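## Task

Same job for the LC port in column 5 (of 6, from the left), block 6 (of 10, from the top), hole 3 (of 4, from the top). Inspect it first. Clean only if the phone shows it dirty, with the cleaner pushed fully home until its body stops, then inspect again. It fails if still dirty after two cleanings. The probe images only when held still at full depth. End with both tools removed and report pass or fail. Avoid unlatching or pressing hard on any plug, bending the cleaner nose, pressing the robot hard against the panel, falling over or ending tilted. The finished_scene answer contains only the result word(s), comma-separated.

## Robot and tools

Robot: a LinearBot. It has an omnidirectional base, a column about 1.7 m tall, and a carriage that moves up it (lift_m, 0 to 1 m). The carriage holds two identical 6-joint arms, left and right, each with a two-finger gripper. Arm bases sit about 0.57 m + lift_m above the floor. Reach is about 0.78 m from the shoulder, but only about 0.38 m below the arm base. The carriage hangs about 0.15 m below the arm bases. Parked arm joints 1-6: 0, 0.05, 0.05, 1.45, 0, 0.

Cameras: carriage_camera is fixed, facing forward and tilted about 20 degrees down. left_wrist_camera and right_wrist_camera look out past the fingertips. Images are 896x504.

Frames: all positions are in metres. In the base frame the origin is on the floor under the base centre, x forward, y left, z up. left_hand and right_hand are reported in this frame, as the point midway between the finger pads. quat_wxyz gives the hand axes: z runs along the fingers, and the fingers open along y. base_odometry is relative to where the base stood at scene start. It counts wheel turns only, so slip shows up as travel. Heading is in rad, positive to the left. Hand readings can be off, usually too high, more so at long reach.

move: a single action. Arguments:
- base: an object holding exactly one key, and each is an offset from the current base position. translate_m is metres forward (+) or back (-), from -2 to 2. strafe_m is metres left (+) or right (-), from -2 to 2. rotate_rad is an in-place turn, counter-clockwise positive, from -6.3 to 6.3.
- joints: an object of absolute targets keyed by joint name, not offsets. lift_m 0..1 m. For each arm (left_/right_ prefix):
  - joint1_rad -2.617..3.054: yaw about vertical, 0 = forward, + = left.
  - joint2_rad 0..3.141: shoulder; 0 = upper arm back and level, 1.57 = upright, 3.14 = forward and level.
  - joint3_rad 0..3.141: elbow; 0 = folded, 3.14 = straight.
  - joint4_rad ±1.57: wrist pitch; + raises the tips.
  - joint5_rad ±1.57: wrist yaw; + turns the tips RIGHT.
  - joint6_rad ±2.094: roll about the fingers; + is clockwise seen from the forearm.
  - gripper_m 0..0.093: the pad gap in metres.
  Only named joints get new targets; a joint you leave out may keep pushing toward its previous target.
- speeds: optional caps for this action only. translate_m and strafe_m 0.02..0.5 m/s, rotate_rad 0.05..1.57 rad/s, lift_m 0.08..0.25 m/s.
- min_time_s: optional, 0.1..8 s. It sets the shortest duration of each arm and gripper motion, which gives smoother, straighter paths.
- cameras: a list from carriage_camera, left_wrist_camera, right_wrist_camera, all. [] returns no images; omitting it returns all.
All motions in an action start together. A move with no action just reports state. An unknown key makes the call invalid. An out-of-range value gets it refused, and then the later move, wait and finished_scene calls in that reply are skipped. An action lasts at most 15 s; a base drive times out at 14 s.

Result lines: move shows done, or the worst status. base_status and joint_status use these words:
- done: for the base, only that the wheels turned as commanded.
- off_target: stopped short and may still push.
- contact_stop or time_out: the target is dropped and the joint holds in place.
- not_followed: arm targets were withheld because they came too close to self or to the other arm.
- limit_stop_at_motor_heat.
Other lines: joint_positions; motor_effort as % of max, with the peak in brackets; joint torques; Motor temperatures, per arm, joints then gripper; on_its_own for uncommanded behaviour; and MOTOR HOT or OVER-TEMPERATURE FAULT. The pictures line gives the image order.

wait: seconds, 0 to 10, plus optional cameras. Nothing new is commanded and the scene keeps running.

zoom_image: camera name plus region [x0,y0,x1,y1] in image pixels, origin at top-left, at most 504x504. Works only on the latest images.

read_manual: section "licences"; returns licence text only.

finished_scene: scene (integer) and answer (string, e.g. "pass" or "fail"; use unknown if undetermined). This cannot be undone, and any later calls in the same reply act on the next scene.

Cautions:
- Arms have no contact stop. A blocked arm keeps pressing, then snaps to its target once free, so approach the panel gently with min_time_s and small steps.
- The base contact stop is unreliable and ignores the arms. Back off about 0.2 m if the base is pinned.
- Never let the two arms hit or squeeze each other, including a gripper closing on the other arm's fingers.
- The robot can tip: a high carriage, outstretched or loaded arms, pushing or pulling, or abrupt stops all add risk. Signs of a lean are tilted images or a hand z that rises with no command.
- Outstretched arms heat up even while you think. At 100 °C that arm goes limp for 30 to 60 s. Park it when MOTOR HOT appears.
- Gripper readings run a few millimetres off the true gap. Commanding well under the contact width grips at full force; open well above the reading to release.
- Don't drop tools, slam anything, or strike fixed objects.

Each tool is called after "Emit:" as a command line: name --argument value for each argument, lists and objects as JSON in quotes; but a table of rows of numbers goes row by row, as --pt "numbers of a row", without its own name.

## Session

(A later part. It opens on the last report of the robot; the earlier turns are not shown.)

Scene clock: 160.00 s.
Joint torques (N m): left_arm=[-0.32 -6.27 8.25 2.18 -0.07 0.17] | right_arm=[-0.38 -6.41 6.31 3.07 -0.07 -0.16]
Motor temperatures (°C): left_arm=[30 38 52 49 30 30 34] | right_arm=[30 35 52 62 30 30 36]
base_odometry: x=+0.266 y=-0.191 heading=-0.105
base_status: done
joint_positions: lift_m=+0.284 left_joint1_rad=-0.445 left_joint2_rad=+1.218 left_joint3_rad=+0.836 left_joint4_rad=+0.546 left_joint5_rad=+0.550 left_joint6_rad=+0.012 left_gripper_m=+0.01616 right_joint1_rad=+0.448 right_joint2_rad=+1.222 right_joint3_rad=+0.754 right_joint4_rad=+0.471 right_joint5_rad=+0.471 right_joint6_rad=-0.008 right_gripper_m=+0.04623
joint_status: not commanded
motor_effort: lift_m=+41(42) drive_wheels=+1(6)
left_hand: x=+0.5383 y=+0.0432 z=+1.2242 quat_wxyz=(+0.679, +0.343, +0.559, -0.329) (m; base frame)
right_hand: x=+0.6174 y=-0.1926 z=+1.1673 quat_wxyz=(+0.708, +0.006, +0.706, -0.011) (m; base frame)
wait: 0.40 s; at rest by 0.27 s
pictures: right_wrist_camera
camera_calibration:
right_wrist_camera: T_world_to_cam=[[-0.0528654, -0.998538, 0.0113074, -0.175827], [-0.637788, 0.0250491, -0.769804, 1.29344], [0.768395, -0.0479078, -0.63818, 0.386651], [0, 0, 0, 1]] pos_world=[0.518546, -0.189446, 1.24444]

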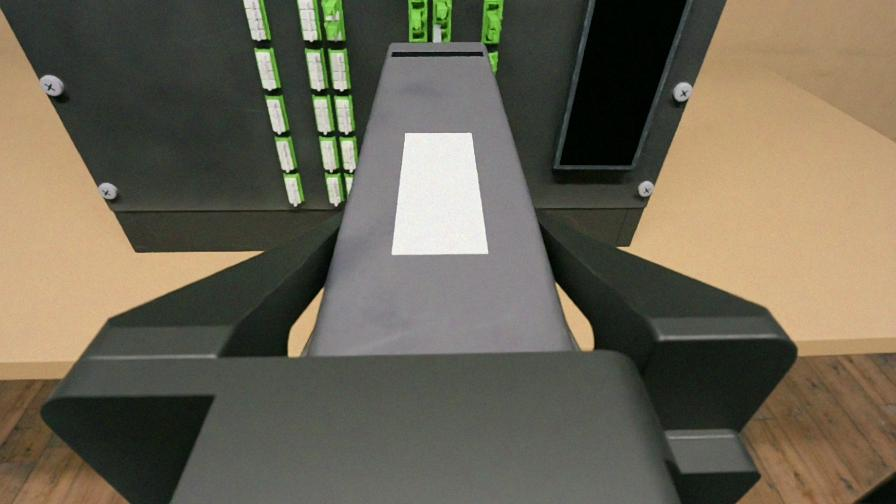

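Emit:
move --base '{"strafe_m": -0.0015}' --speeds '{"strafe_m": 0.02}' --cameras '[]'

Emit:
wait --seconds 0.4 --cameras '["right_wrist_camera"]'

Emit:
zoom_image --camera "right_wrist_camera" --region '[420, 0, 460, 48]'

Scene clock: 163.33 s.
Joint torques (N m): left_arm=[-0.38 -6.27 8.31 2.19 -0.08 0.18] | right_arm=[-0.25 -6.42 6.23 3.09 -0.09 -0.15]
Motor temperatures (°C): left_arm=[30 38 52 49 30 30 34] | right_arm=[30 35 53 62 30 30 36]
move: done
base_odometry: x=+0.266 y=-0.193 heading=-0.105
base_status: done
joint_positions: lift_m=+0.284 left_joint1_rad=-0.446 left_joint2_rad=+1.218 left_joint3_rad=+0.836 left_joint4_rad=+0.546 left_joint5_rad=+0.550 left_joint6_rad=+0.012 left_gripper_m=+0.01616 right_joint1_rad=+0.445 right_joint2_rad=+1.222 right_joint3_rad=+0.754 right_joint4_rad=+0.471 right_joint5_rad=+0.470 right_joint6_rad=-0.008 right_gripper_m=+0.04623
joint_status: not commanded
motor_effort: lift_m=+42(42) drive_wheels=+4(7)
left_hand: x=+0.5382 y=+0.0430 z=+1.2241 quat_wxyz=(+0.679, +0.343, +0.559, -0.329) (m; base frame)
right_hand: x=+0.6177 y=-0.1934 z=+1.1673 quat_wxyz=(+0.708, +0.006, +0.706, -0.011) (m; base frame)
pictures: none
No camera images: "cameras" was empty.

Scene clock: 163.73 s.
Joint torques (N m): left_arm=[-0.35 -6.31 8.2 2.16 -0.08 0.17] | right_arm=[-0.29 -6.39 6.15 3.1 -0.04 -0.17]
Motor temperatures (°C): left_arm=[30 38 52 49 30 30 34] | right_arm=[30 35 53 62 30 30 36]
base_odometry: x=+0.266 y=-0.193 heading=-0.105
base_status: done
joint_positions: lift_m=+0.284 left_joint1_rad=-0.445 left_joint2_rad=+1.218 left_joint3_rad=+0.836 left_joint4_rad=+0.546 left_joint5_rad=+0.550 left_joint6_rad=+0.012 left_gripper_m=+0.01616 right_joint1_rad=+0.445 right_joint2_rad=+1.222 right_joint3_rad=+0.754 right_joint4_rad=+0.471 right_joint5_rad=+0.469 right_joint6_rad=-0.008 right_gripper_m=+0.04623
joint_status: not commanded
motor_effort: lift_m=+41(42) drive_wheels=+4(7)
left_hand: x=+0.5383 y=+0.0432 z=+1.2242 quat_wxyz=(+0.679, +0.343, +0.559, -0.329) (m; base frame)
right_hand: x=+0.6177 y=-0.1932 z=+1.1673 quat_wxyz=(+0.708, +0.006, +0.706, -0.011) (m; base frame)
wait: 0.40 s; at rest by 0.27 s
pictures: right_wrist_camera
camera_calibration:
right_wrist_camera: T_world_to_cam=[[-0.0536477, -0.998496, 0.011295, -0.175986], [-0.637801, 0.0255604, -0.769777, 1.29365], [0.76833, -0.0485007, -0.638213, 0.386431], [0, 0, 0, 1]] pos_world=[0.518746, -0.190046, 1.24444]

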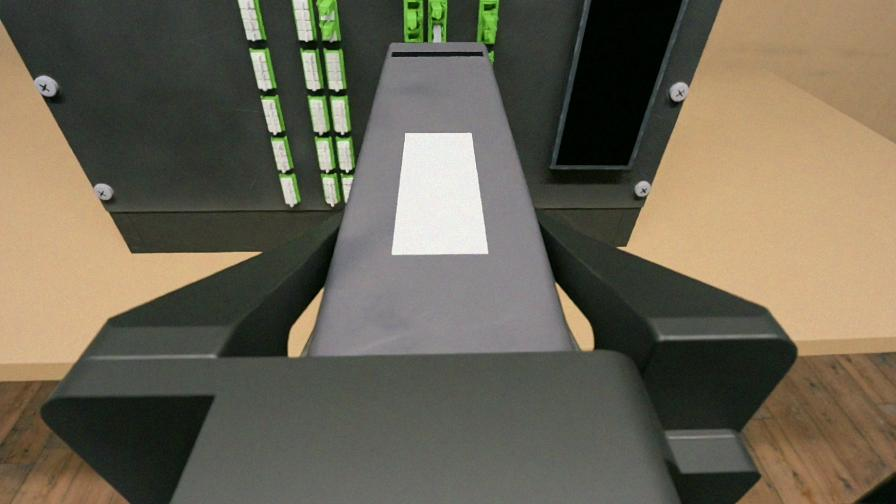

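Scaled by 10.500 from the camera's 896x504 image, which has a finer 1280x720 frame.

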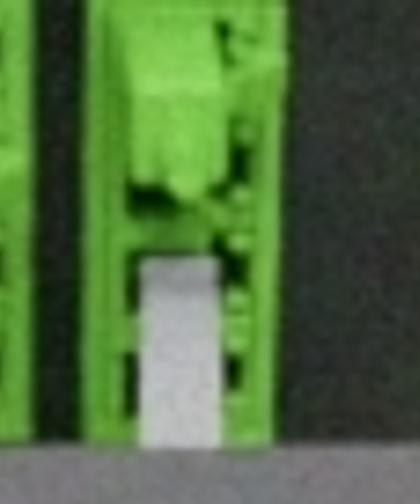

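Emit:
move --base '{"strafe_m": 0.0007}' --speeds '{"strafe_m": 0.02}' --cameras '[]'

Emit:
wait --seconds 0.4 --cameras '["right_wrist_camera"]'

Emit:
zoom_image --camera "right_wrist_camera" --region '[420, 0, 460, 48]'

Scene clock: 167.67 s.
Joint torques (N m): left_arm=[-0.28 -6.32 8.27 2.17 -0.06 0.17] | right_arm=[-0.27 -6.46 6.27 3.08 -0.07 -0.16]
Motor temperatures (°C): left_arm=[30 38 53 49 30 30 34] | right_arm=[30 35 53 63 30 30 36]
move: done
base_odometry: x=+0.266 y=-0.192 heading=-0.105
base_status: done
joint_positions: lift_m=+0.284 left_joint1_rad=-0.445 left_joint2_rad=+1.218 left_joint3_rad=+0.836 left_joint4_rad=+0.546 left_joint5_rad=+0.550 left_joint6_rad=+0.012 left_gripper_m=+0.01616 right_joint1_rad=+0.445 right_joint2_rad=+1.222 right_joint3_rad=+0.754 right_joint4_rad=+0.471 right_joint5_rad=+0.469 right_joint6_rad=-0.008 right_gripper_m=+0.04623
joint_status: not commanded
motor_effort: lift_m=+40(42) drive_wheels=-2(5)
left_hand: x=+0.5384 y=+0.0432 z=+1.2242 quat_wxyz=(+0.679, +0.343, +0.559, -0.329) (m; base frame)
right_hand: x=+0.6177 y=-0.1932 z=+1.1673 quat_wxyz=(+0.708, +0.006, +0.706, -0.011) (m; base frame)
pictures: none
No camera images: "cameras" was empty.

Scene clock: 168.07 s.
Joint torques (N m): left_arm=[-0.34 -6.34 8.2 2.18 -0.07 0.16] | right_arm=[-0.28 -6.38 6.13 3.09 -0.05 -0.16]
Motor temperatures (°C): left_arm=[30 38 53 49 30 30 34] | right_arm=[30 35 53 63 30 30 36]
base_odometry: x=+0.266 y=-0.192 heading=-0.105
base_status: done
joint_positions: lift_m=+0.284 left_joint1_rad=-0.445 left_joint2_rad=+1.218 left_joint3_rad=+0.836 left_joint4_rad=+0.546 left_joint5_rad=+0.550 left_joint6_rad=+0.012 left_gripper_m=+0.01616 right_joint1_rad=+0.445 right_joint2_rad=+1.222 right_joint3_rad=+0.754 right_joint4_rad=+0.471 right_joint5_rad=+0.469 right_joint6_rad=-0.008 right_gripper_m=+0.04623
joint_status: not commanded
motor_effort: lift_m=+42(42) drive_wheels=-2(5)
left_hand: x=+0.5384 y=+0.0432 z=+1.2242 quat_wxyz=(+0.679, +0.343, +0.559, -0.329) (m; base frame)
right_hand: x=+0.6177 y=-0.1932 z=+1.1673 quat_wxyz=(+0.708, +0.006, +0.706, -0.011) (m; base frame)
wait: 0.40 s; at rest by 0.27 s
pictures: right_wrist_camera
camera_calibration:
right_wrist_camera: T_world_to_cam=[[-0.053227, -0.998518, 0.0113418, -0.176267], [-0.637821, 0.0252561, -0.76977, 1.2936], [0.768343, -0.0482066, -0.63822, 0.386489], [0, 0, 0, 1]] pos_world=[0.518746, -0.190046, 1.24444]

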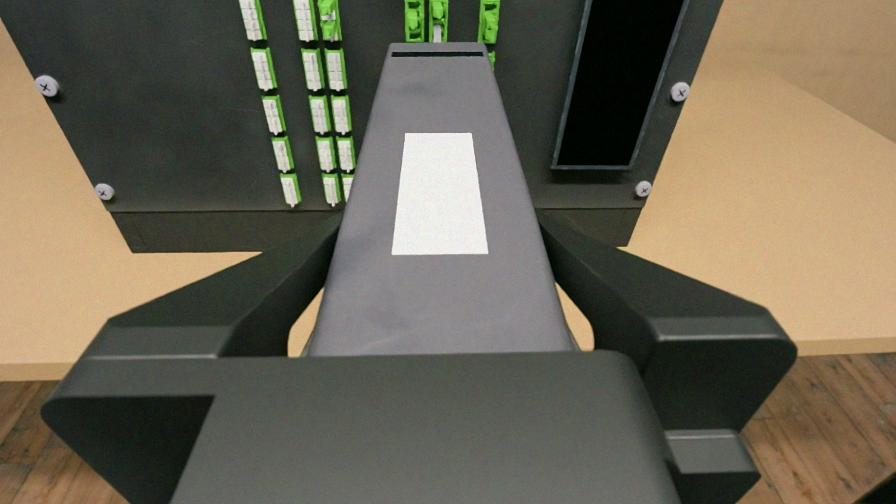

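Scaled by 10.500 from the camera's 896x504 image, which has a finer 1280x720 frame.

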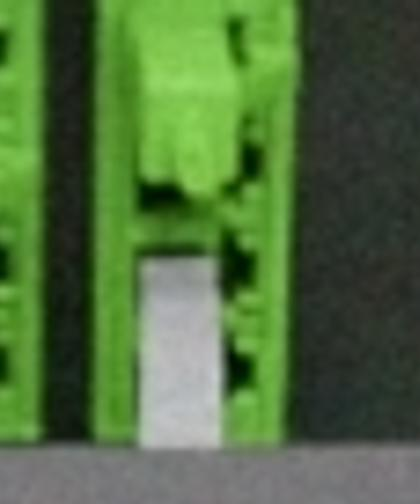

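Emit:
move --base '{"translate_m": 0.002}' --speeds '{"translate_m": 0.02}' --cameras '[]'

Emit:
wait --seconds 0.4 --cameras '["right_wrist_camera"]'

Emit:
zoom_image --camera "right_wrist_camera" --region '[420, 0, 460, 48]'

Scene clock: 170.63 s.
Joint torques (N m): left_arm=[-0.42 -6.22 8.29 2.2 -0.04 0.17] | right_arm=[-0.1 -6.37 6.19 3.13 -0.07 -0.16]
Motor temperatures (°C): left_arm=[30 38 53 49 30 30 34] | right_arm=[30 36 53 63 30 30 36]
move: done
base_odometry: x=+0.268 y=-0.192 heading=-0.105
base_status: done
joint_positions: lift_m=+0.284 left_joint1_rad=-0.445 left_joint2_rad=+1.217 left_joint3_rad=+0.836 left_joint4_rad=+0.545 left_joint5_rad=+0.550 left_joint6_rad=+0.012 left_gripper_m=+0.01616 right_joint1_rad=+0.445 right_joint2_rad=+1.222 right_joint3_rad=+0.754 right_joint4_rad=+0.472 right_joint5_rad=+0.468 right_joint6_rad=-0.008 right_gripper_m=+0.04623
joint_status: not commanded
motor_effort: lift_m=+41(42) drive_wheels=+1(14)
left_hand: x=+0.5384 y=+0.0434 z=+1.2242 quat_wxyz=(+0.679, +0.343, +0.559, -0.329) (m; base frame)
right_hand: x=+0.6177 y=-0.1930 z=+1.1676 quat_wxyz=(+0.708, +0.006, +0.706, -0.010) (m; base frame)
pictures: none
No camera images: "cameras" was empty.

Scene clock: 171.03 s.
Joint torques (N m): left_arm=[-0.4 -6.2 8.23 2.18 -0.07 0.18] | right_arm=[-0.1 -6.37 6.31 3.06 -0.07 -0.16]
Motor temperatures (°C): left_arm=[30 38 53 49 30 30 34] | right_arm=[30 36 53 63 30 30 36]
base_odometry: x=+0.268 y=-0.192 heading=-0.105
base_status: done
joint_positions: lift_m=+0.284 left_joint1_rad=-0.445 left_joint2_rad=+1.217 left_joint3_rad=+0.836 left_joint4_rad=+0.545 left_joint5_rad=+0.550 left_joint6_rad=+0.012 left_gripper_m=+0.01616 right_joint1_rad=+0.445 right_joint2_rad=+1.222 right_joint3_rad=+0.754 right_joint4_rad=+0.471 right_joint5_rad=+0.468 right_joint6_rad=-0.008 right_gripper_m=+0.04623
joint_status: not commanded
motor_effort: lift_m=+40(42) drive_wheels=+1(14)
left_hand: x=+0.5384 y=+0.0434 z=+1.2242 quat_wxyz=(+0.679, +0.343, +0.559, -0.329) (m; base frame)
right_hand: x=+0.6177 y=-0.1930 z=+1.1675 quat_wxyz=(+0.708, +0.006, +0.706, -0.010) (m; base frame)
wait: 0.40 s; at rest by 0.27 s
pictures: right_wrist_camera
camera_calibration:
right_wrist_camera: T_world_to_cam=[[-0.0524835, -0.998562, 0.0109613, -0.176094], [-0.637305, 0.0250415, -0.770205, 1.29384], [0.768823, -0.0474088, -0.637702, 0.385893], [0, 0, 0, 1]] pos_world=[0.518645, -0.189946, 1.24454]

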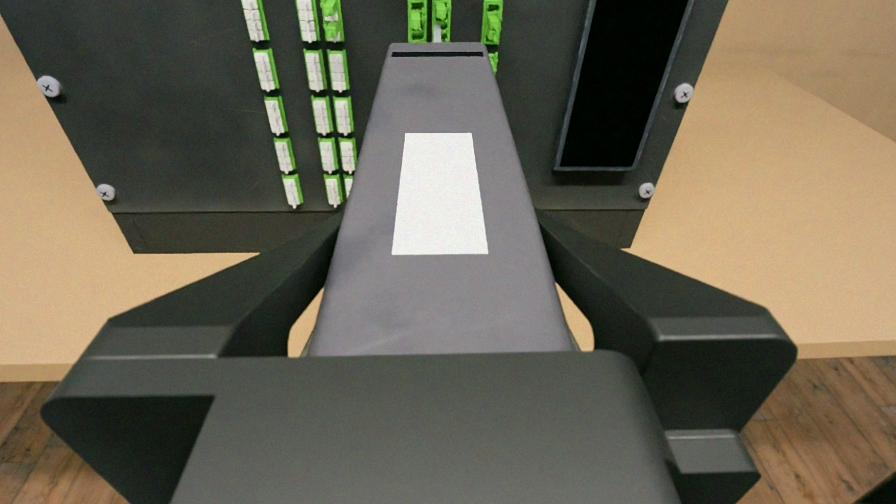

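Scaled by 10.500 from the camera's 896x504 image, which has a finer 1280x720 frame.

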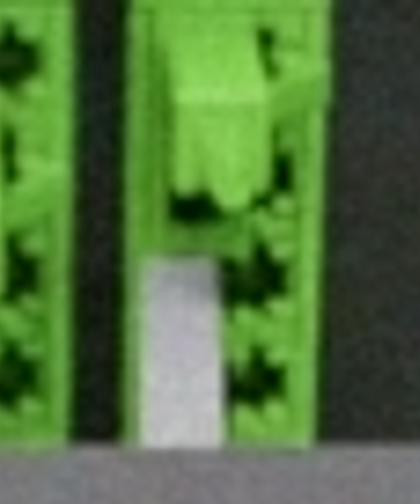

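Emit:
move --joints '{"right_joint1_rad": 0.436, "right_joint5_rad": 0.459}' --cameras '[]'

Emit:
wait --seconds 0.5 --cameras '["right_wrist_camera"]'

Emit:
zoom_image --camera "right_wrist_camera" --region '[420, 0, 460, 48]'

Scene clock: 176.53 s.
Joint torques (N m): left_arm=[-0.35 -6.3 8.23 2.2 -0.07 0.18] | right_arm=[-0.55 -6.43 6.2 3.09 -0.08 -0.16]
Motor temperatures (°C): left_arm=[30 38 53 50 30 30 34] | right_arm=[30 36 53 63 30 30 36]
move: done
base_odometry: x=+0.268 y=-0.192 heading=-0.105
base_status: not commanded
joint_positions: lift_m=+0.284 left_joint1_rad=-0.445 left_joint2_rad=+1.217 left_joint3_rad=+0.836 left_joint4_rad=+0.545 left_joint5_rad=+0.550 left_joint6_rad=+0.012 left_gripper_m=+0.01616 right_joint1_rad=+0.442 right_joint2_rad=+1.222 right_joint3_rad=+0.754 right_joint4_rad=+0.471 right_joint5_rad=+0.468 right_joint6_rad=-0.008 right_gripper_m=+0.04623
joint_status: all done
motor_effort: lift_m=+42(42) drive_wheels=+1(1)
left_hand: x=+0.5384 y=+0.0434 z=+1.2242 quat_wxyz=(+0.679, +0.343, +0.559, -0.329) (m; base frame)
right_hand: x=+0.6180 y=-0.1943 z=+1.1675 quat_wxyz=(+0.708, +0.007, +0.706, -0.011) (m; base frame)
pictures: none
No camera images: "cameras" was empty.

Scene clock: 177.03 s.
Joint torques (N m): left_arm=[-0.39 -6.26 8.2 2.19 -0.07 0.17] | right_arm=[-0.68 -6.45 6.2 3.09 -0.14 -0.15]
Motor temperatures (°C): left_arm=[30 38 53 50 30 30 34] | right_arm=[30 36 53 63 30 30 36]
base_odometry: x=+0.268 y=-0.192 heading=-0.105
base_status: not commanded
joint_positions: lift_m=+0.284 left_joint1_rad=-0.445 left_joint2_rad=+1.217 left_joint3_rad=+0.836 left_joint4_rad=+0.545 left_joint5_rad=+0.550 left_joint6_rad=+0.012 left_gripper_m=+0.01616 right_joint1_rad=+0.442 right_joint2_rad=+1.222 right_joint3_rad=+0.754 right_joint4_rad=+0.471 right_joint5_rad=+0.468 right_joint6_rad=-0.008 right_gripper_m=+0.04623
joint_status: all done
motor_effort: lift_m=+41(42) drive_wheels=+1(1)
left_hand: x=+0.5384 y=+0.0434 z=+1.2242 quat_wxyz=(+0.679, +0.343, +0.559, -0.329) (m; base frame)
right_hand: x=+0.6180 y=-0.1943 z=+1.1675 quat_wxyz=(+0.708, +0.007, +0.706, -0.011) (m; base frame)
wait: 0.50 s; at rest by 0.27 s
pictures: right_wrist_camera
camera_calibration:
right_wrist_camera: T_world_to_cam=[[-0.0555432, -0.998396, 0.010974, -0.175469], [-0.637214, 0.0269838, -0.770215, 1.29446], [0.768683, -0.049773, -0.63769, 0.385144], [0, 0, 0, 1]] pos_world=[0.519046, -0.190947, 1.24454]

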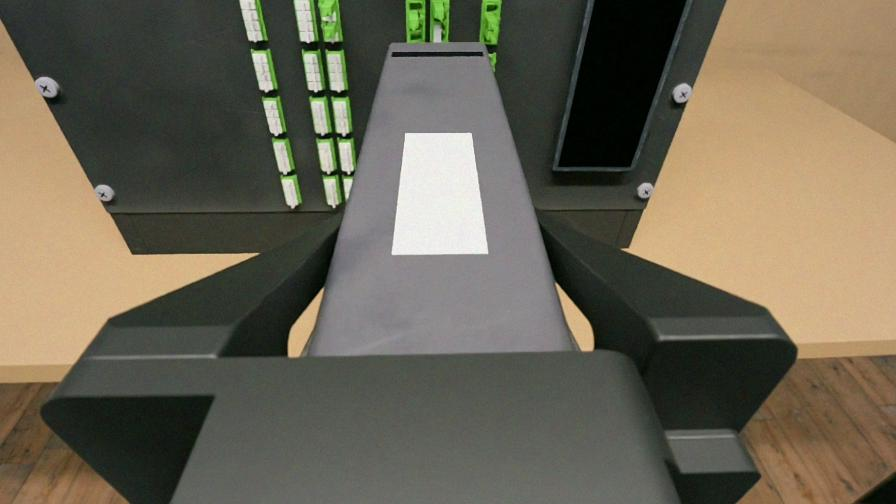

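Scaled by 10.500 from the camera's 896x504 image, which has a finer 1280x720 frame.

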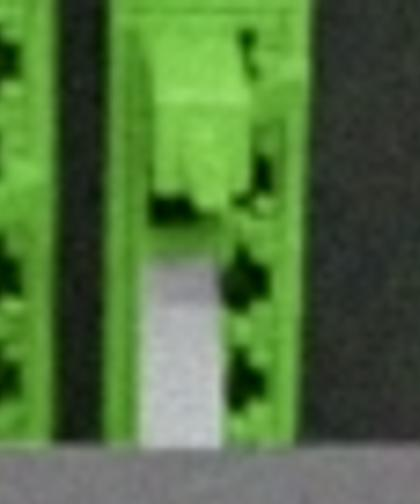

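Emit:
move --joints '{"right_joint1_rad": 0.4345, "right_joint5_rad": 0.457}' --cameras '[]'

Emit:
move --base '{"translate_m": 0.001}' --speeds '{"translate_m": 0.02}' --cameras '[]'

Emit:
wait --seconds 0.5 --cameras '["right_wrist_camera", "left_wrist_camera"]'

Emit:
zoom_image --camera "right_wrist_camera" --region '[420, 0, 460, 48]'

Emit:
zoom_image --camera "left_wrist_camera" --region '[330, 120, 390, 170]'

Scene clock: 181.23 s.
Joint torques (N m): left_arm=[-0.42 -6.23 8.21 2.19 -0.07 0.18] | right_arm=[-0.79 -6.32 6.26 3.08 -0.1 -0.16]
Motor temperatures (°C): left_arm=[30 38 53 50 30 30 34] | right_arm=[30 36 53 63 30 30 36]
move: done
base_odometry: x=+0.268 y=-0.192 heading=-0.105
base_status: not commanded
joint_positions: lift_m=+0.284 left_joint1_rad=-0.445 left_joint2_rad=+1.217 left_joint3_rad=+0.836 left_joint4_rad=+0.545 left_joint5_rad=+0.550 left_joint6_rad=+0.012 left_gripper_m=+0.01616 right_joint1_rad=+0.442 right_joint2_rad=+1.222 right_joint3_rad=+0.754 right_joint4_rad=+0.471 right_joint5_rad=+0.466 right_joint6_rad=-0.008 right_gripper_m=+0.04623
joint_status: all done
motor_effort: lift_m=+41(41) drive_wheels=+1(1)
left_hand: x=+0.5384 y=+0.0434 z=+1.2242 quat_wxyz=(+0.679, +0.343, +0.559, -0.329) (m; base frame)
right_hand: x=+0.6180 y=-0.1940 z=+1.1675 quat_wxyz=(+0.708, +0.006, +0.706, -0.011) (m; base frame)
pictures: none
No camera images: "cameras" was empty.

Scene clock: 181.70 s.
Joint torques (N m): left_arm=[-0.39 -6.24 8.2 2.16 -0.07 0.18] | right_arm=[-0.75 -6.3 6.16 3.08 -0.1 -0.15]
Motor temperatures (°C): left_arm=[30 38 53 50 30 30 34] | right_arm=[30 36 53 63 30 30 36]
move: done
base_odometry: x=+0.269 y=-0.192 heading=-0.105
base_status: done
joint_positions: lift_m=+0.284 left_joint1_rad=-0.445 left_joint2_rad=+1.217 left_joint3_rad=+0.836 left_joint4_rad=+0.545 left_joint5_rad=+0.550 left_joint6_rad=+0.012 left_gripper_m=+0.01616 right_joint1_rad=+0.442 right_joint2_rad=+1.222 right_joint3_rad=+0.754 right_joint4_rad=+0.471 right_joint5_rad=+0.462 right_joint6_rad=-0.008 right_gripper_m=+0.04623
joint_status: not commanded
motor_effort: lift_m=+41(42) drive_wheels=+0(8)
left_hand: x=+0.5383 y=+0.0434 z=+1.2243 quat_wxyz=(+0.679, +0.343, +0.559, -0.329) (m; base frame)
right_hand: x=+0.6180 y=-0.1934 z=+1.1674 quat_wxyz=(+0.708, +0.005, +0.706, -0.009) (m; base frame)
pictures: none
No camera images: "cameras" was empty.

Scene clock: 182.20 s.
Joint torques (N m): left_arm=[-0.38 -6.26 8.18 2.19 -0.07 0.17] | right_arm=[-0.73 -6.39 6.15 3.1 -0.07 -0.16]
Motor temperatures (°C): left_arm=[30 38 53 50 30 30 34] | right_arm=[30 36 53 63 30 30 36]
base_odometry: x=+0.269 y=-0.192 heading=-0.105
base_status: done
joint_positions: lift_m=+0.284 left_joint1_rad=-0.445 left_joint2_rad=+1.217 left_joint3_rad=+0.836 left_joint4_rad=+0.545 left_joint5_rad=+0.550 left_joint6_rad=+0.012 left_gripper_m=+0.01616 right_joint1_rad=+0.442 right_joint2_rad=+1.222 right_joint3_rad=+0.754 right_joint4_rad=+0.471 right_joint5_rad=+0.462 right_joint6_rad=-0.008 right_gripper_m=+0.04623
joint_status: not commanded
motor_effort: lift_m=+41(42) drive_wheels=+1(8)
left_hand: x=+0.5383 y=+0.0434 z=+1.2243 quat_wxyz=(+0.679, +0.343, +0.559, -0.329) (m; base frame)
right_hand: x=+0.6180 y=-0.1934 z=+1.1674 quat_wxyz=(+0.708, +0.005, +0.706, -0.009) (m; base frame)
wait: 0.50 s; at rest by 0.27 s
pictures: left_wrist_camera, right_wrist_camera
camera_calibration:
left_wrist_camera: T_world_to_cam=[[-0.832597, -0.548553, -0.0766319, 0.558782], [-0.19192, 0.415505, -0.889113, 1.17851], [0.519567, -0.725566, -0.451226, 0.432823], [0, 0, 0, 1]] pos_world=[0.466539, 0.130888, 1.28595]
right_wrist_camera: T_world_to_cam=[[-0.0497957, -0.998697, 0.011134, -0.178307], [-0.637591, 0.023206, -0.770025, 1.29369], [0.768764, -0.0454429, -0.637916, 0.386229], [0, 0, 0, 1]] pos_world=[0.519045, -0.190544, 1.24454]

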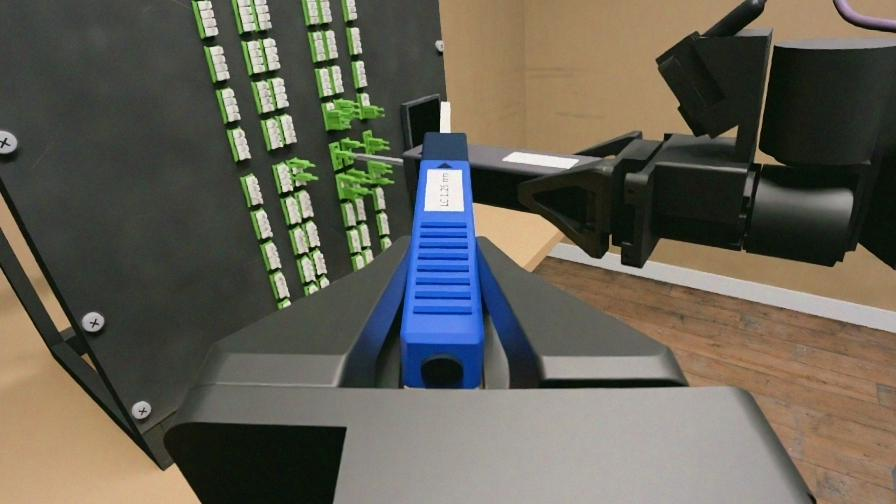

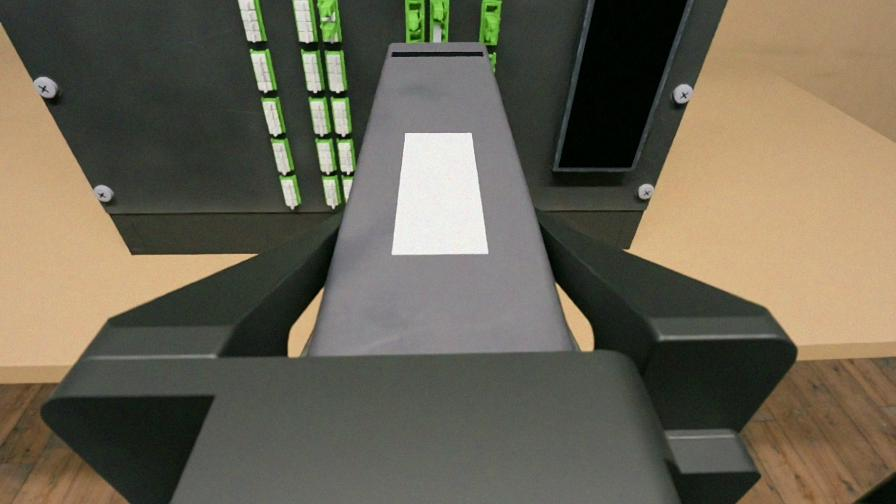

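Scaled by 10.500 from the camera's 896x504 image, which has a finer 1280x720 frame.

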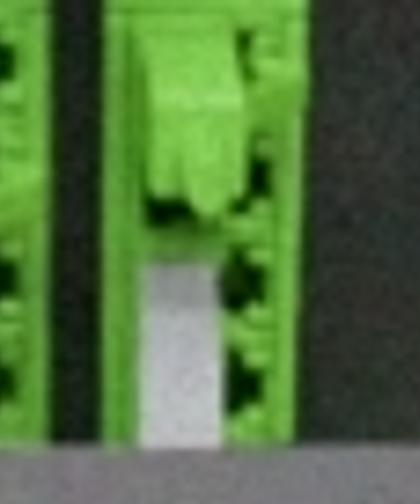

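Scaled by 8.400 from the camera's 896x504 image, which has a finer 1280x720 frame.

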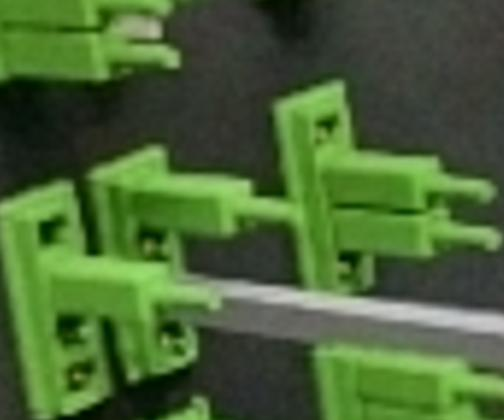

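Emit:
move --base '{"translate_m": 0.002}' --speeds '{"translate_m": 0.02}' --cameras '[]'

Emit:
wait --seconds 0.5 --cameras '["right_wrist_camera"]'

Emit:
zoom_image --camera "right_wrist_camera" --region '[420, 0, 460, 48]'

Scene clock: 185.10 s.
Joint torques (N m): left_arm=[-0.38 -6.24 8.23 2.19 -0.07 0.18] | right_arm=[-0.57 -6.45 6.26 3.1 -0.05 -0.18]
Motor temperatures (°C): left_arm=[30 38 53 50 30 30 34] | right_arm=[30 36 53 63 30 30 36]
move: done
base_odometry: x=+0.271 y=-0.193 heading=-0.105
base_status: done
joint_positions: lift_m=+0.284 left_joint1_rad=-0.445 left_joint2_rad=+1.217 left_joint3_rad=+0.836 left_joint4_rad=+0.545 left_joint5_rad=+0.550 left_joint6_rad=+0.012 left_gripper_m=+0.01616 right_joint1_rad=+0.441 right_joint2_rad=+1.222 right_joint3_rad=+0.754 right_joint4_rad=+0.471 right_joint5_rad=+0.459 right_joint6_rad=-0.008 right_gripper_m=+0.04623
joint_status: not commanded
motor_effort: lift_m=+41(41) drive_wheels=-1(12)
left_hand: x=+0.5383 y=+0.0434 z=+1.2243 quat_wxyz=(+0.679, +0.343, +0.559, -0.329) (m; base frame)
right_hand: x=+0.6182 y=-0.1934 z=+1.1674 quat_wxyz=(+0.708, +0.004, +0.706, -0.009) (m; base frame)
pictures: none
No camera images: "cameras" was empty.

Scene clock: 185.60 s.
Joint torques (N m): left_arm=[-0.39 -6.23 8.25 2.19 -0.06 0.17] | right_arm=[-0.61 -6.41 6.19 3.09 -0.02 -0.17]
Motor temperatures (°C): left_arm=[30 38 53 50 30 30 34] | right_arm=[30 36 53 63 30 30 36]
base_odometry: x=+0.271 y=-0.193 heading=-0.105
base_status: done
joint_positions: lift_m=+0.284 left_joint1_rad=-0.445 left_joint2_rad=+1.217 left_joint3_rad=+0.836 left_joint4_rad=+0.545 left_joint5_rad=+0.550 left_joint6_rad=+0.012 left_gripper_m=+0.01616 right_joint1_rad=+0.441 right_joint2_rad=+1.222 right_joint3_rad=+0.754 right_joint4_rad=+0.471 right_joint5_rad=+0.459 right_joint6_rad=-0.008 right_gripper_m=+0.04623
joint_status: not commanded
motor_effort: lift_m=+41(41) drive_wheels=-1(12)
left_hand: x=+0.5383 y=+0.0434 z=+1.2243 quat_wxyz=(+0.679, +0.343, +0.559, -0.329) (m; base frame)
right_hand: x=+0.6182 y=-0.1934 z=+1.1674 quat_wxyz=(+0.708, +0.004, +0.706, -0.009) (m; base frame)
wait: 0.50 s; at rest by 0.27 s
pictures: right_wrist_camera
camera_calibration:
right_wrist_camera: T_world_to_cam=[[-0.0482939, -0.998772, 0.0110881, -0.179233], [-0.637603, 0.0222814, -0.770043, 1.29367], [0.76885, -0.0442582, -0.637896, 0.386222], [0, 0, 0, 1]] pos_world=[0.519244, -0.190744, 1.24454]

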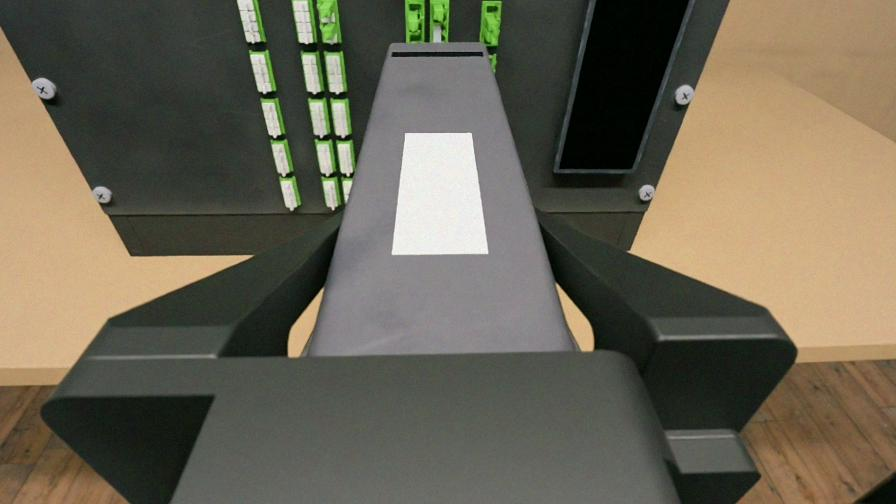

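Scaled by 10.500 from the camera's 896x504 image, which has a finer 1280x720 frame.

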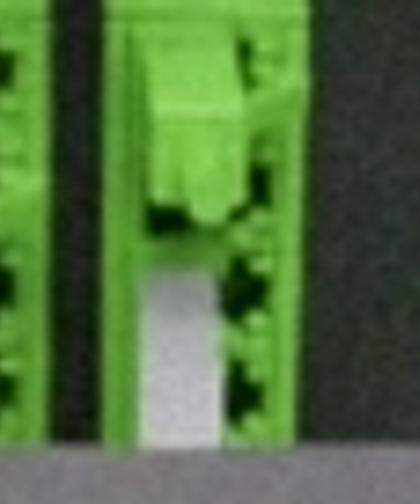

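Emit:
move --base '{"translate_m": 0.003}' --speeds '{"translate_m": 0.02}' --cameras '[]'

Emit:
wait --seconds 0.4 --cameras '["right_wrist_camera"]'

Emit:
zoom_image --camera "right_wrist_camera" --region '[420, 0, 460, 48]'

Emit:
move --base '{"translate_m": 0.003}' --speeds '{"translate_m": 0.02}' --cameras '[]'

Emit:
wait --seconds 0.4 --cameras '["right_wrist_camera"]'

Emit:
zoom_image --camera "right_wrist_camera" --region '[420, 0, 460, 48]'

Scene clock: 190.10 s.
Joint torques (N m): left_arm=[-0.4 -6.23 8.23 2.2 -0.06 0.17] | right_arm=[-0.7 -6.05 6.41 3.13 -0.08 -0.16]
Motor temperatures (°C): left_arm=[30 38 53 50 30 30 34] | right_arm=[30 36 53 64 30 30 36]
move: done
base_odometry: x=+0.274 y=-0.193 heading=-0.106
base_status: done
joint_positions: lift_m=+0.284 left_joint1_rad=-0.445 left_joint2_rad=+1.217 left_joint3_rad=+0.836 left_joint4_rad=+0.546 left_joint5_rad=+0.550 left_joint6_rad=+0.012 left_gripper_m=+0.01616 right_joint1_rad=+0.442 right_joint2_rad=+1.218 right_joint3_rad=+0.753 right_joint4_rad=+0.467 right_joint5_rad=+0.464 right_joint6_rad=-0.008 right_gripper_m=+0.04623
joint_status: not commanded
motor_effort: lift_m=+41(42) drive_wheels=+3(14)
left_hand: x=+0.5383 y=+0.0434 z=+1.2244 quat_wxyz=(+0.679, +0.343, +0.559, -0.329) (m; base frame)
right_hand: x=+0.6173 y=-0.1939 z=+1.1675 quat_wxyz=(+0.708, +0.005, +0.707, -0.010) (m; base frame)
pictures: none
No camera images: "cameras" was empty.

Scene clock: 190.50 s.
Joint torques (N m): left_arm=[-0.4 -6.24 8.34 2.19 -0.07 0.17] | right_arm=[-0.72 -5.91 6.28 3.11 -0.12 -0.17]
Motor temperatures (°C): left_arm=[30 38 53 50 30 30 34] | right_arm=[30 36 53 64 30 30 36]
base_odometry: x=+0.274 y=-0.193 heading=-0.106
base_status: done
joint_positions: lift_m=+0.284 left_joint1_rad=-0.445 left_joint2_rad=+1.217 left_joint3_rad=+0.836 left_joint4_rad=+0.546 left_joint5_rad=+0.550 left_joint6_rad=+0.012 left_gripper_m=+0.01616 right_joint1_rad=+0.442 right_joint2_rad=+1.218 right_joint3_rad=+0.753 right_joint4_rad=+0.467 right_joint5_rad=+0.464 right_joint6_rad=-0.008 right_gripper_m=+0.04623
joint_status: not commanded
motor_effort: lift_m=+42(42) drive_wheels=+3(14)
left_hand: x=+0.5383 y=+0.0434 z=+1.2244 quat_wxyz=(+0.679, +0.343, +0.559, -0.329) (m; base frame)
right_hand: x=+0.6173 y=-0.1939 z=+1.1675 quat_wxyz=(+0.708, +0.005, +0.707, -0.010) (m; base frame)
wait: 0.40 s; at rest by 0.27 s
pictures: right_wrist_camera
camera_calibration:
right_wrist_camera: T_world_to_cam=[[-0.0513281, -0.998614, 0.011656, -0.178477], [-0.638355, 0.0238308, -0.769373, 1.29309], [0.768029, -0.0469311, -0.638694, 0.387804], [0, 0, 0, 1]] pos_world=[0.518446, -0.190845, 1.24464]

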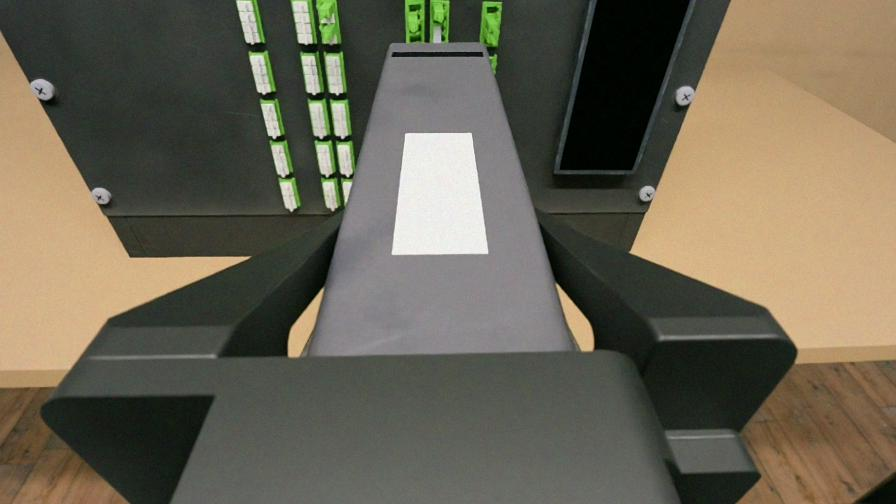

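Scaled by 10.500 from the camera's 896x504 image, which has a finer 1280x720 frame.

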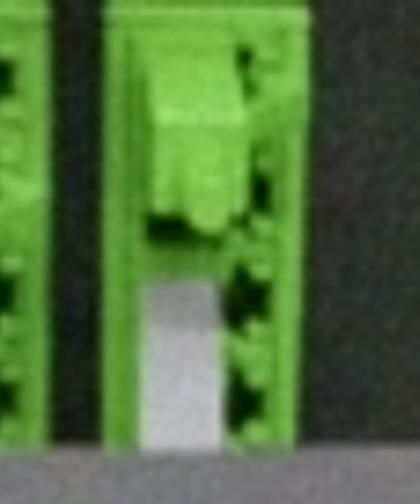

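Scene clock: 191.10 s.
Joint torques (N m): left_arm=[-0.39 -6.2 8.24 2.2 -0.07 0.17] | right_arm=[-1.01 -4.89 6.54 3.25 -0.12 -0.15]
Motor temperatures (°C): left_arm=[30 38 53 50 30 30 34] | right_arm=[30 36 53 64 30 30 36]
move: done
base_odometry: x=+0.276 y=-0.194 heading=-0.106
base_status: done
joint_positions: lift_m=+0.284 left_joint1_rad=-0.445 left_joint2_rad=+1.217 left_joint3_rad=+0.836 left_joint4_rad=+0.545 left_joint5_rad=+0.550 left_joint6_rad=+0.012 left_gripper_m=+0.01616 right_joint1_rad=+0.446 right_joint2_rad=+1.207 right_joint3_rad=+0.749 right_joint4_rad=+0.458 right_joint5_rad=+0.466 right_joint6_rad=-0.008 right_gripper_m=+0.04623
joint_status: not commanded
motor_effort: lift_m=+41(42) drive_wheels=+4(12)
left_hand: x=+0.5383 y=+0.0434 z=+1.2243 quat_wxyz=(+0.679, +0.343, +0.559, -0.329) (m; base frame)
right_hand: x=+0.6147 y=-0.1938 z=+1.1679 quat_wxyz=(+0.707, +0.004, +0.707, -0.010) (m; base frame)
pictures: none
No camera images: "cameras" was empty.

Scene clock: 191.50 s.
Joint torques (N m): left_arm=[-0.38 -6.23 8.23 2.18 -0.07 0.18] | right_arm=[-1.14 -4.81 6.63 3.24 -0.11 -0.15]
Motor temperatures (°C): left_arm=[30 38 53 50 30 30 34] | right_arm=[30 36 53 64 30 30 36]
base_odometry: x=+0.276 y=-0.194 heading=-0.106
base_status: done
joint_positions: lift_m=+0.284 left_joint1_rad=-0.445 left_joint2_rad=+1.217 left_joint3_rad=+0.836 left_joint4_rad=+0.545 left_joint5_rad=+0.550 left_joint6_rad=+0.012 left_gripper_m=+0.01616 right_joint1_rad=+0.446 right_joint2_rad=+1.207 right_joint3_rad=+0.749 right_joint4_rad=+0.458 right_joint5_rad=+0.466 right_joint6_rad=-0.008 right_gripper_m=+0.04623
joint_status: not commanded
motor_effort: lift_m=+40(42) drive_wheels=+4(12)
left_hand: x=+0.5383 y=+0.0434 z=+1.2243 quat_wxyz=(+0.679, +0.343, +0.559, -0.329) (m; base frame)
right_hand: x=+0.6147 y=-0.1938 z=+1.1679 quat_wxyz=(+0.707, +0.004, +0.707, -0.010) (m; base frame)
wait: 0.40 s; at rest by 0.27 s
pictures: right_wrist_camera
camera_calibration:
right_wrist_camera: T_world_to_cam=[[-0.0497494, -0.998685, 0.0123931, -0.180456], [-0.639481, 0.0223192, -0.768483, 1.29114], [0.767196, -0.0461567, -0.63975, 0.391994], [0, 0, 0, 1]] pos_world=[0.515947, -0.190943, 1.24524]

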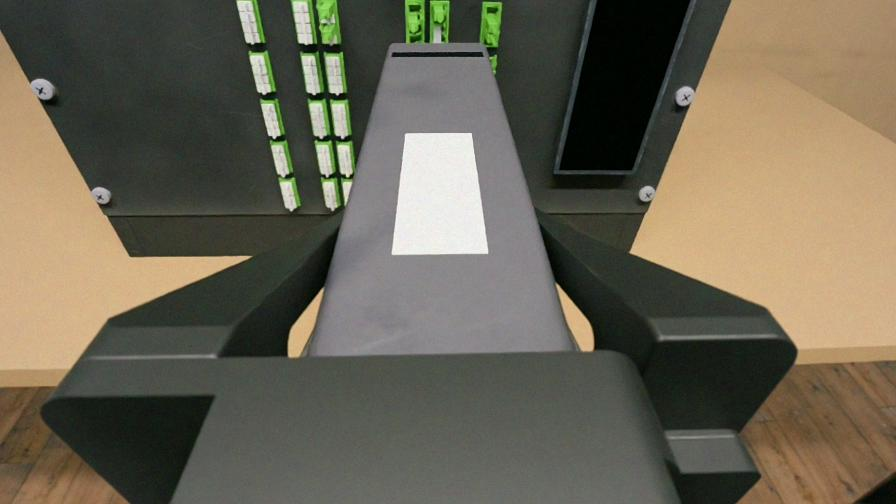

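Scaled by 10.500 from the camera's 896x504 image, which has a finer 1280x720 frame.

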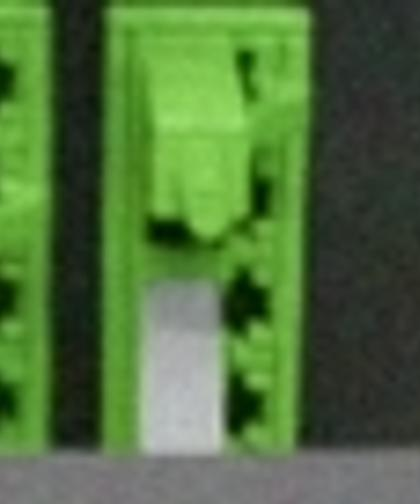

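Emit:
move --base '{"translate_m": -0.004}' --speeds '{"translate_m": 0.02}' --cameras '[]'

Emit:
move --joints '{"right_joint1_rad": 0.437, "right_joint5_rad": 0.464}' --cameras '[]'

Emit:
wait --seconds 0.4 --cameras '["right_wrist_camera", "left_wrist_camera"]'

Emit:
zoom_image --camera "right_wrist_camera" --region '[420, 0, 460, 48]'

Emit:
zoom_image --camera "left_wrist_camera" --region '[330, 120, 410, 170]'

Scene clock: 204.70 s.
Joint torques (N m): left_arm=[-0.39 -6.26 8.27 2.2 -0.08 0.16] | right_arm=[0.02 -5.56 6.64 3.1 0.1 -0.17]
Motor temperatures (°C): left_arm=[30 38 53 50 30 30 34] | right_arm=[30 35 54 69 30 30 36]
move: done
base_odometry: x=+0.273 y=-0.193 heading=-0.106
base_status: done
joint_positions: lift_m=+0.284 left_joint1_rad=-0.445 left_joint2_rad=+1.217 left_joint3_rad=+0.836 left_joint4_rad=+0.545 left_joint5_rad=+0.550 left_joint6_rad=+0.012 left_gripper_m=+0.01616 right_joint1_rad=+0.435 right_joint2_rad=+1.215 right_joint3_rad=+0.749 right_joint4_rad=+0.469 right_joint5_rad=+0.445 right_joint6_rad=-0.008 right_gripper_m=+0.04623
joint_status: not commanded
motor_effort: lift_m=+41(42) drive_wheels=+0(10)
left_hand: x=+0.5383 y=+0.0434 z=+1.2243 quat_wxyz=(+0.679, +0.343, +0.559, -0.329) (m; base frame)
right_hand: x=+0.6173 y=-0.1939 z=+1.1674 quat_wxyz=(+0.708, +0.001, +0.706, -0.006) (m; base frame)
pictures: none
No camera images: "cameras" was empty.

Scene clock: 205.00 s.
Joint torques (N m): left_arm=[-0.36 -6.2 8.24 2.19 -0.07 0.17] | right_arm=[0.21 -5.56 6.5 3.09 0.17 -0.13]
Motor temperatures (°C): left_arm=[30 38 53 50 30 30 34] | right_arm=[30 35 54 69 30 30 36]
move: done
base_odometry: x=+0.273 y=-0.193 heading=-0.106
base_status: not commanded
joint_positions: lift_m=+0.284 left_joint1_rad=-0.445 left_joint2_rad=+1.217 left_joint3_rad=+0.836 left_joint4_rad=+0.545 left_joint5_rad=+0.550 left_joint6_rad=+0.012 left_gripper_m=+0.01616 right_joint1_rad=+0.435 right_joint2_rad=+1.215 right_joint3_rad=+0.749 right_joint4_rad=+0.469 right_joint5_rad=+0.445 right_joint6_rad=-0.008 right_gripper_m=+0.04623
joint_status: all done
motor_effort: lift_m=+41(42) drive_wheels=+0(0)
left_hand: x=+0.5383 y=+0.0434 z=+1.2243 quat_wxyz=(+0.679, +0.343, +0.559, -0.329) (m; base frame)
right_hand: x=+0.6173 y=-0.1939 z=+1.1674 quat_wxyz=(+0.708, +0.001, +0.706, -0.006) (m; base frame)
pictures: none
No camera images: "cameras" was empty.

Scene clock: 205.40 s.
Joint torques (N m): left_arm=[-0.39 -6.24 8.24 2.19 -0.06 0.17] | right_arm=[0.1 -5.68 6.52 3.08 0.16 -0.13]
Motor temperatures (°C): left_arm=[30 38 53 50 30 30 34] | right_arm=[30 35 54 69 30 30 36]
base_odometry: x=+0.273 y=-0.193 heading=-0.106
base_status: not commanded
joint_positions: lift_m=+0.284 left_joint1_rad=-0.445 left_joint2_rad=+1.217 left_joint3_rad=+0.836 left_joint4_rad=+0.545 left_joint5_rad=+0.550 left_joint6_rad=+0.012 left_gripper_m=+0.01616 right_joint1_rad=+0.435 right_joint2_rad=+1.215 right_joint3_rad=+0.749 right_joint4_rad=+0.469 right_joint5_rad=+0.445 right_joint6_rad=-0.008 right_gripper_m=+0.04623
joint_status: all done
motor_effort: lift_m=+42(42) drive_wheels=+0(0)
left_hand: x=+0.5383 y=+0.0434 z=+1.2243 quat_wxyz=(+0.679, +0.343, +0.559, -0.329) (m; base frame)
right_hand: x=+0.6173 y=-0.1939 z=+1.1674 quat_wxyz=(+0.708, +0.001, +0.706, -0.006) (m; base frame)
wait: 0.40 s; at rest by 0.27 s
pictures: left_wrist_camera, right_wrist_camera
camera_calibration:
left_wrist_camera: T_world_to_cam=[[-0.832597, -0.548553, -0.0766319, 0.558782], [-0.19192, 0.415505, -0.889113, 1.17851], [0.519567, -0.725566, -0.451226, 0.432823], [0, 0, 0, 1]] pos_world=[0.466539, 0.130888, 1.28595]
right_wrist_camera: T_world_to_cam=[[-0.0402617, -0.999128, 0.0110439, -0.184852], [-0.637515, 0.0171759, -0.770247, 1.29229], [0.769385, -0.0380521, -0.637651, 0.387542], [0, 0, 0, 1]] pos_world=[0.518241, -0.19214, 1.24454]

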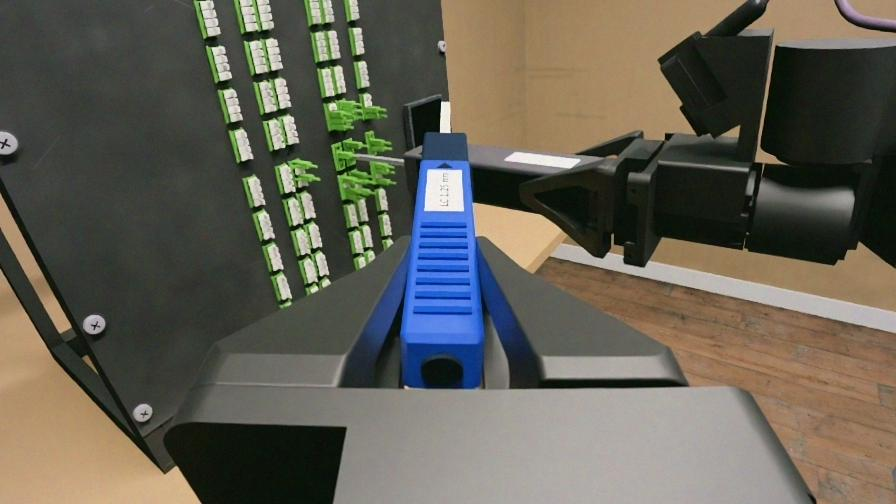

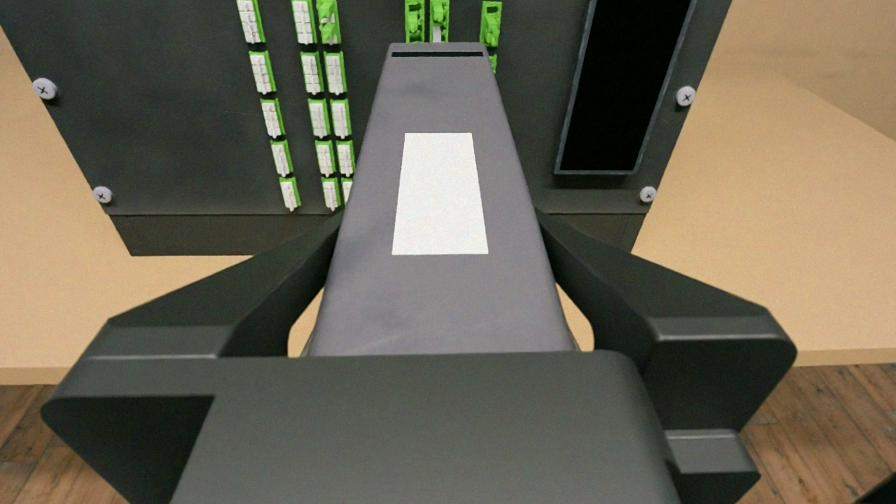

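Scaled by 10.500 from the camera's 896x504 image, which has a finer 1280x720 frame.

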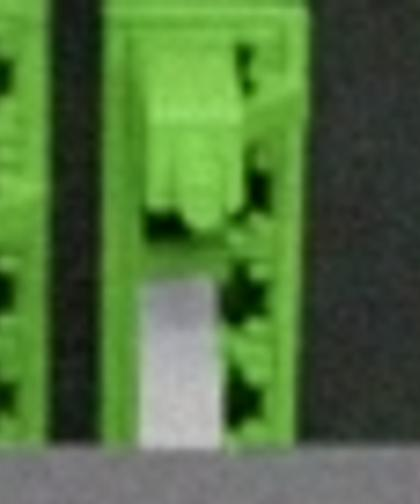

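Scaled by 6.300 from the camera's 896x504 image, which has a finer 1280x720 frame.

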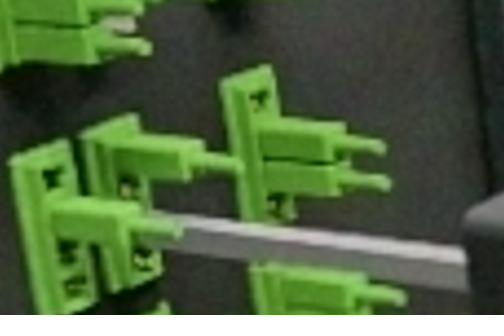

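Emit:
move --joints '{"right_joint1_rad": 0.441, "right_joint5_rad": 0.474}' --cameras '[]'

Emit:
wait --seconds 0.4 --cameras '["right_wrist_camera"]'

Emit:
zoom_image --camera "right_wrist_camera" --region '[420, 0, 460, 48]'

Scene clock: 208.47 s.
Joint torques (N m): left_arm=[-0.4 -6.2 8.27 2.19 -0.06 0.17] | right_arm=[0.54 -5.67 6.64 3.1 0.29 -0.17]
Motor temperatures (°C): left_arm=[30 38 54 51 30 30 34] | right_arm=[30 35 55 69 30 30 36]
move: off_target
base_odometry: x=+0.273 y=-0.193 heading=-0.106
base_status: not commanded
joint_positions: lift_m=+0.284 left_joint1_rad=-0.445 left_joint2_rad=+1.217 left_joint3_rad=+0.836 left_joint4_rad=+0.545 left_joint5_rad=+0.550 left_joint6_rad=+0.012 left_gripper_m=+0.01616 right_joint1_rad=+0.435 right_joint2_rad=+1.215 right_joint3_rad=+0.749 right_joint4_rad=+0.469 right_joint5_rad=+0.446 right_joint6_rad=-0.008 right_gripper_m=+0.04623
joint_status: right_joint5_rad off_target (ended at +0.446, target +0.474); the others done
motor_effort: lift_m=+39(42) drive_wheels=+0(0)
left_hand: x=+0.5383 y=+0.0434 z=+1.2243 quat_wxyz=(+0.679, +0.343, +0.559, -0.329) (m; base frame)
right_hand: x=+0.6173 y=-0.1940 z=+1.1674 quat_wxyz=(+0.708, +0.001, +0.706, -0.006) (m; base frame)
pictures: none
No camera images: "cameras" was empty.

Scene clock: 208.87 s.
Joint torques (N m): left_arm=[-0.44 -6.24 8.24 2.19 -0.07 0.18] | right_arm=[0.55 -5.61 6.57 3.13 0.28 -0.16]
Motor temperatures (°C): left_arm=[30 38 54 51 30 30 34] | right_arm=[30 35 55 69 30 30 36]
base_odometry: x=+0.273 y=-0.193 heading=-0.106
base_status: not commanded
joint_positions: lift_m=+0.284 left_joint1_rad=-0.445 left_joint2_rad=+1.217 left_joint3_rad=+0.836 left_joint4_rad=+0.545 left_joint5_rad=+0.550 left_joint6_rad=+0.012 left_gripper_m=+0.01616 right_joint1_rad=+0.435 right_joint2_rad=+1.215 right_joint3_rad=+0.749 right_joint4_rad=+0.469 right_joint5_rad=+0.446 right_joint6_rad=-0.008 right_gripper_m=+0.04623
joint_status: right_joint5_rad off_target (ended at +0.446, target +0.474); the others done
motor_effort: lift_m=+41(42) drive_wheels=+0(0)
left_hand: x=+0.5383 y=+0.0434 z=+1.2243 quat_wxyz=(+0.679, +0.343, +0.559, -0.329) (m; base frame)
right_hand: x=+0.6173 y=-0.1940 z=+1.1674 quat_wxyz=(+0.708, +0.001, +0.706, -0.006) (m; base frame)
wait: 0.40 s; at rest by 0.27 s
pictures: right_wrist_camera
camera_calibration:
right_wrist_camera: T_world_to_cam=[[-0.0406828, -0.999112, 0.0109967, -0.184572], [-0.637501, 0.0174806, -0.770251, 1.29234], [0.769375, -0.0383464, -0.637646, 0.387485], [0, 0, 0, 1]] pos_world=[0.518241, -0.19214, 1.24454]

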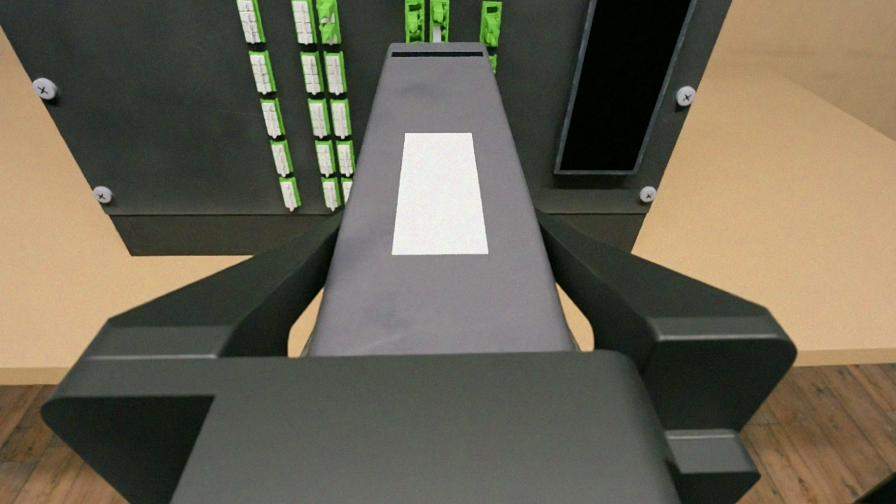

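Scaled by 10.500 from the camera's 896x504 image, which has a finer 1280x720 frame.

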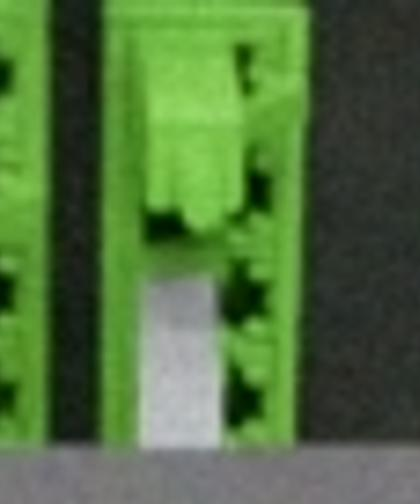

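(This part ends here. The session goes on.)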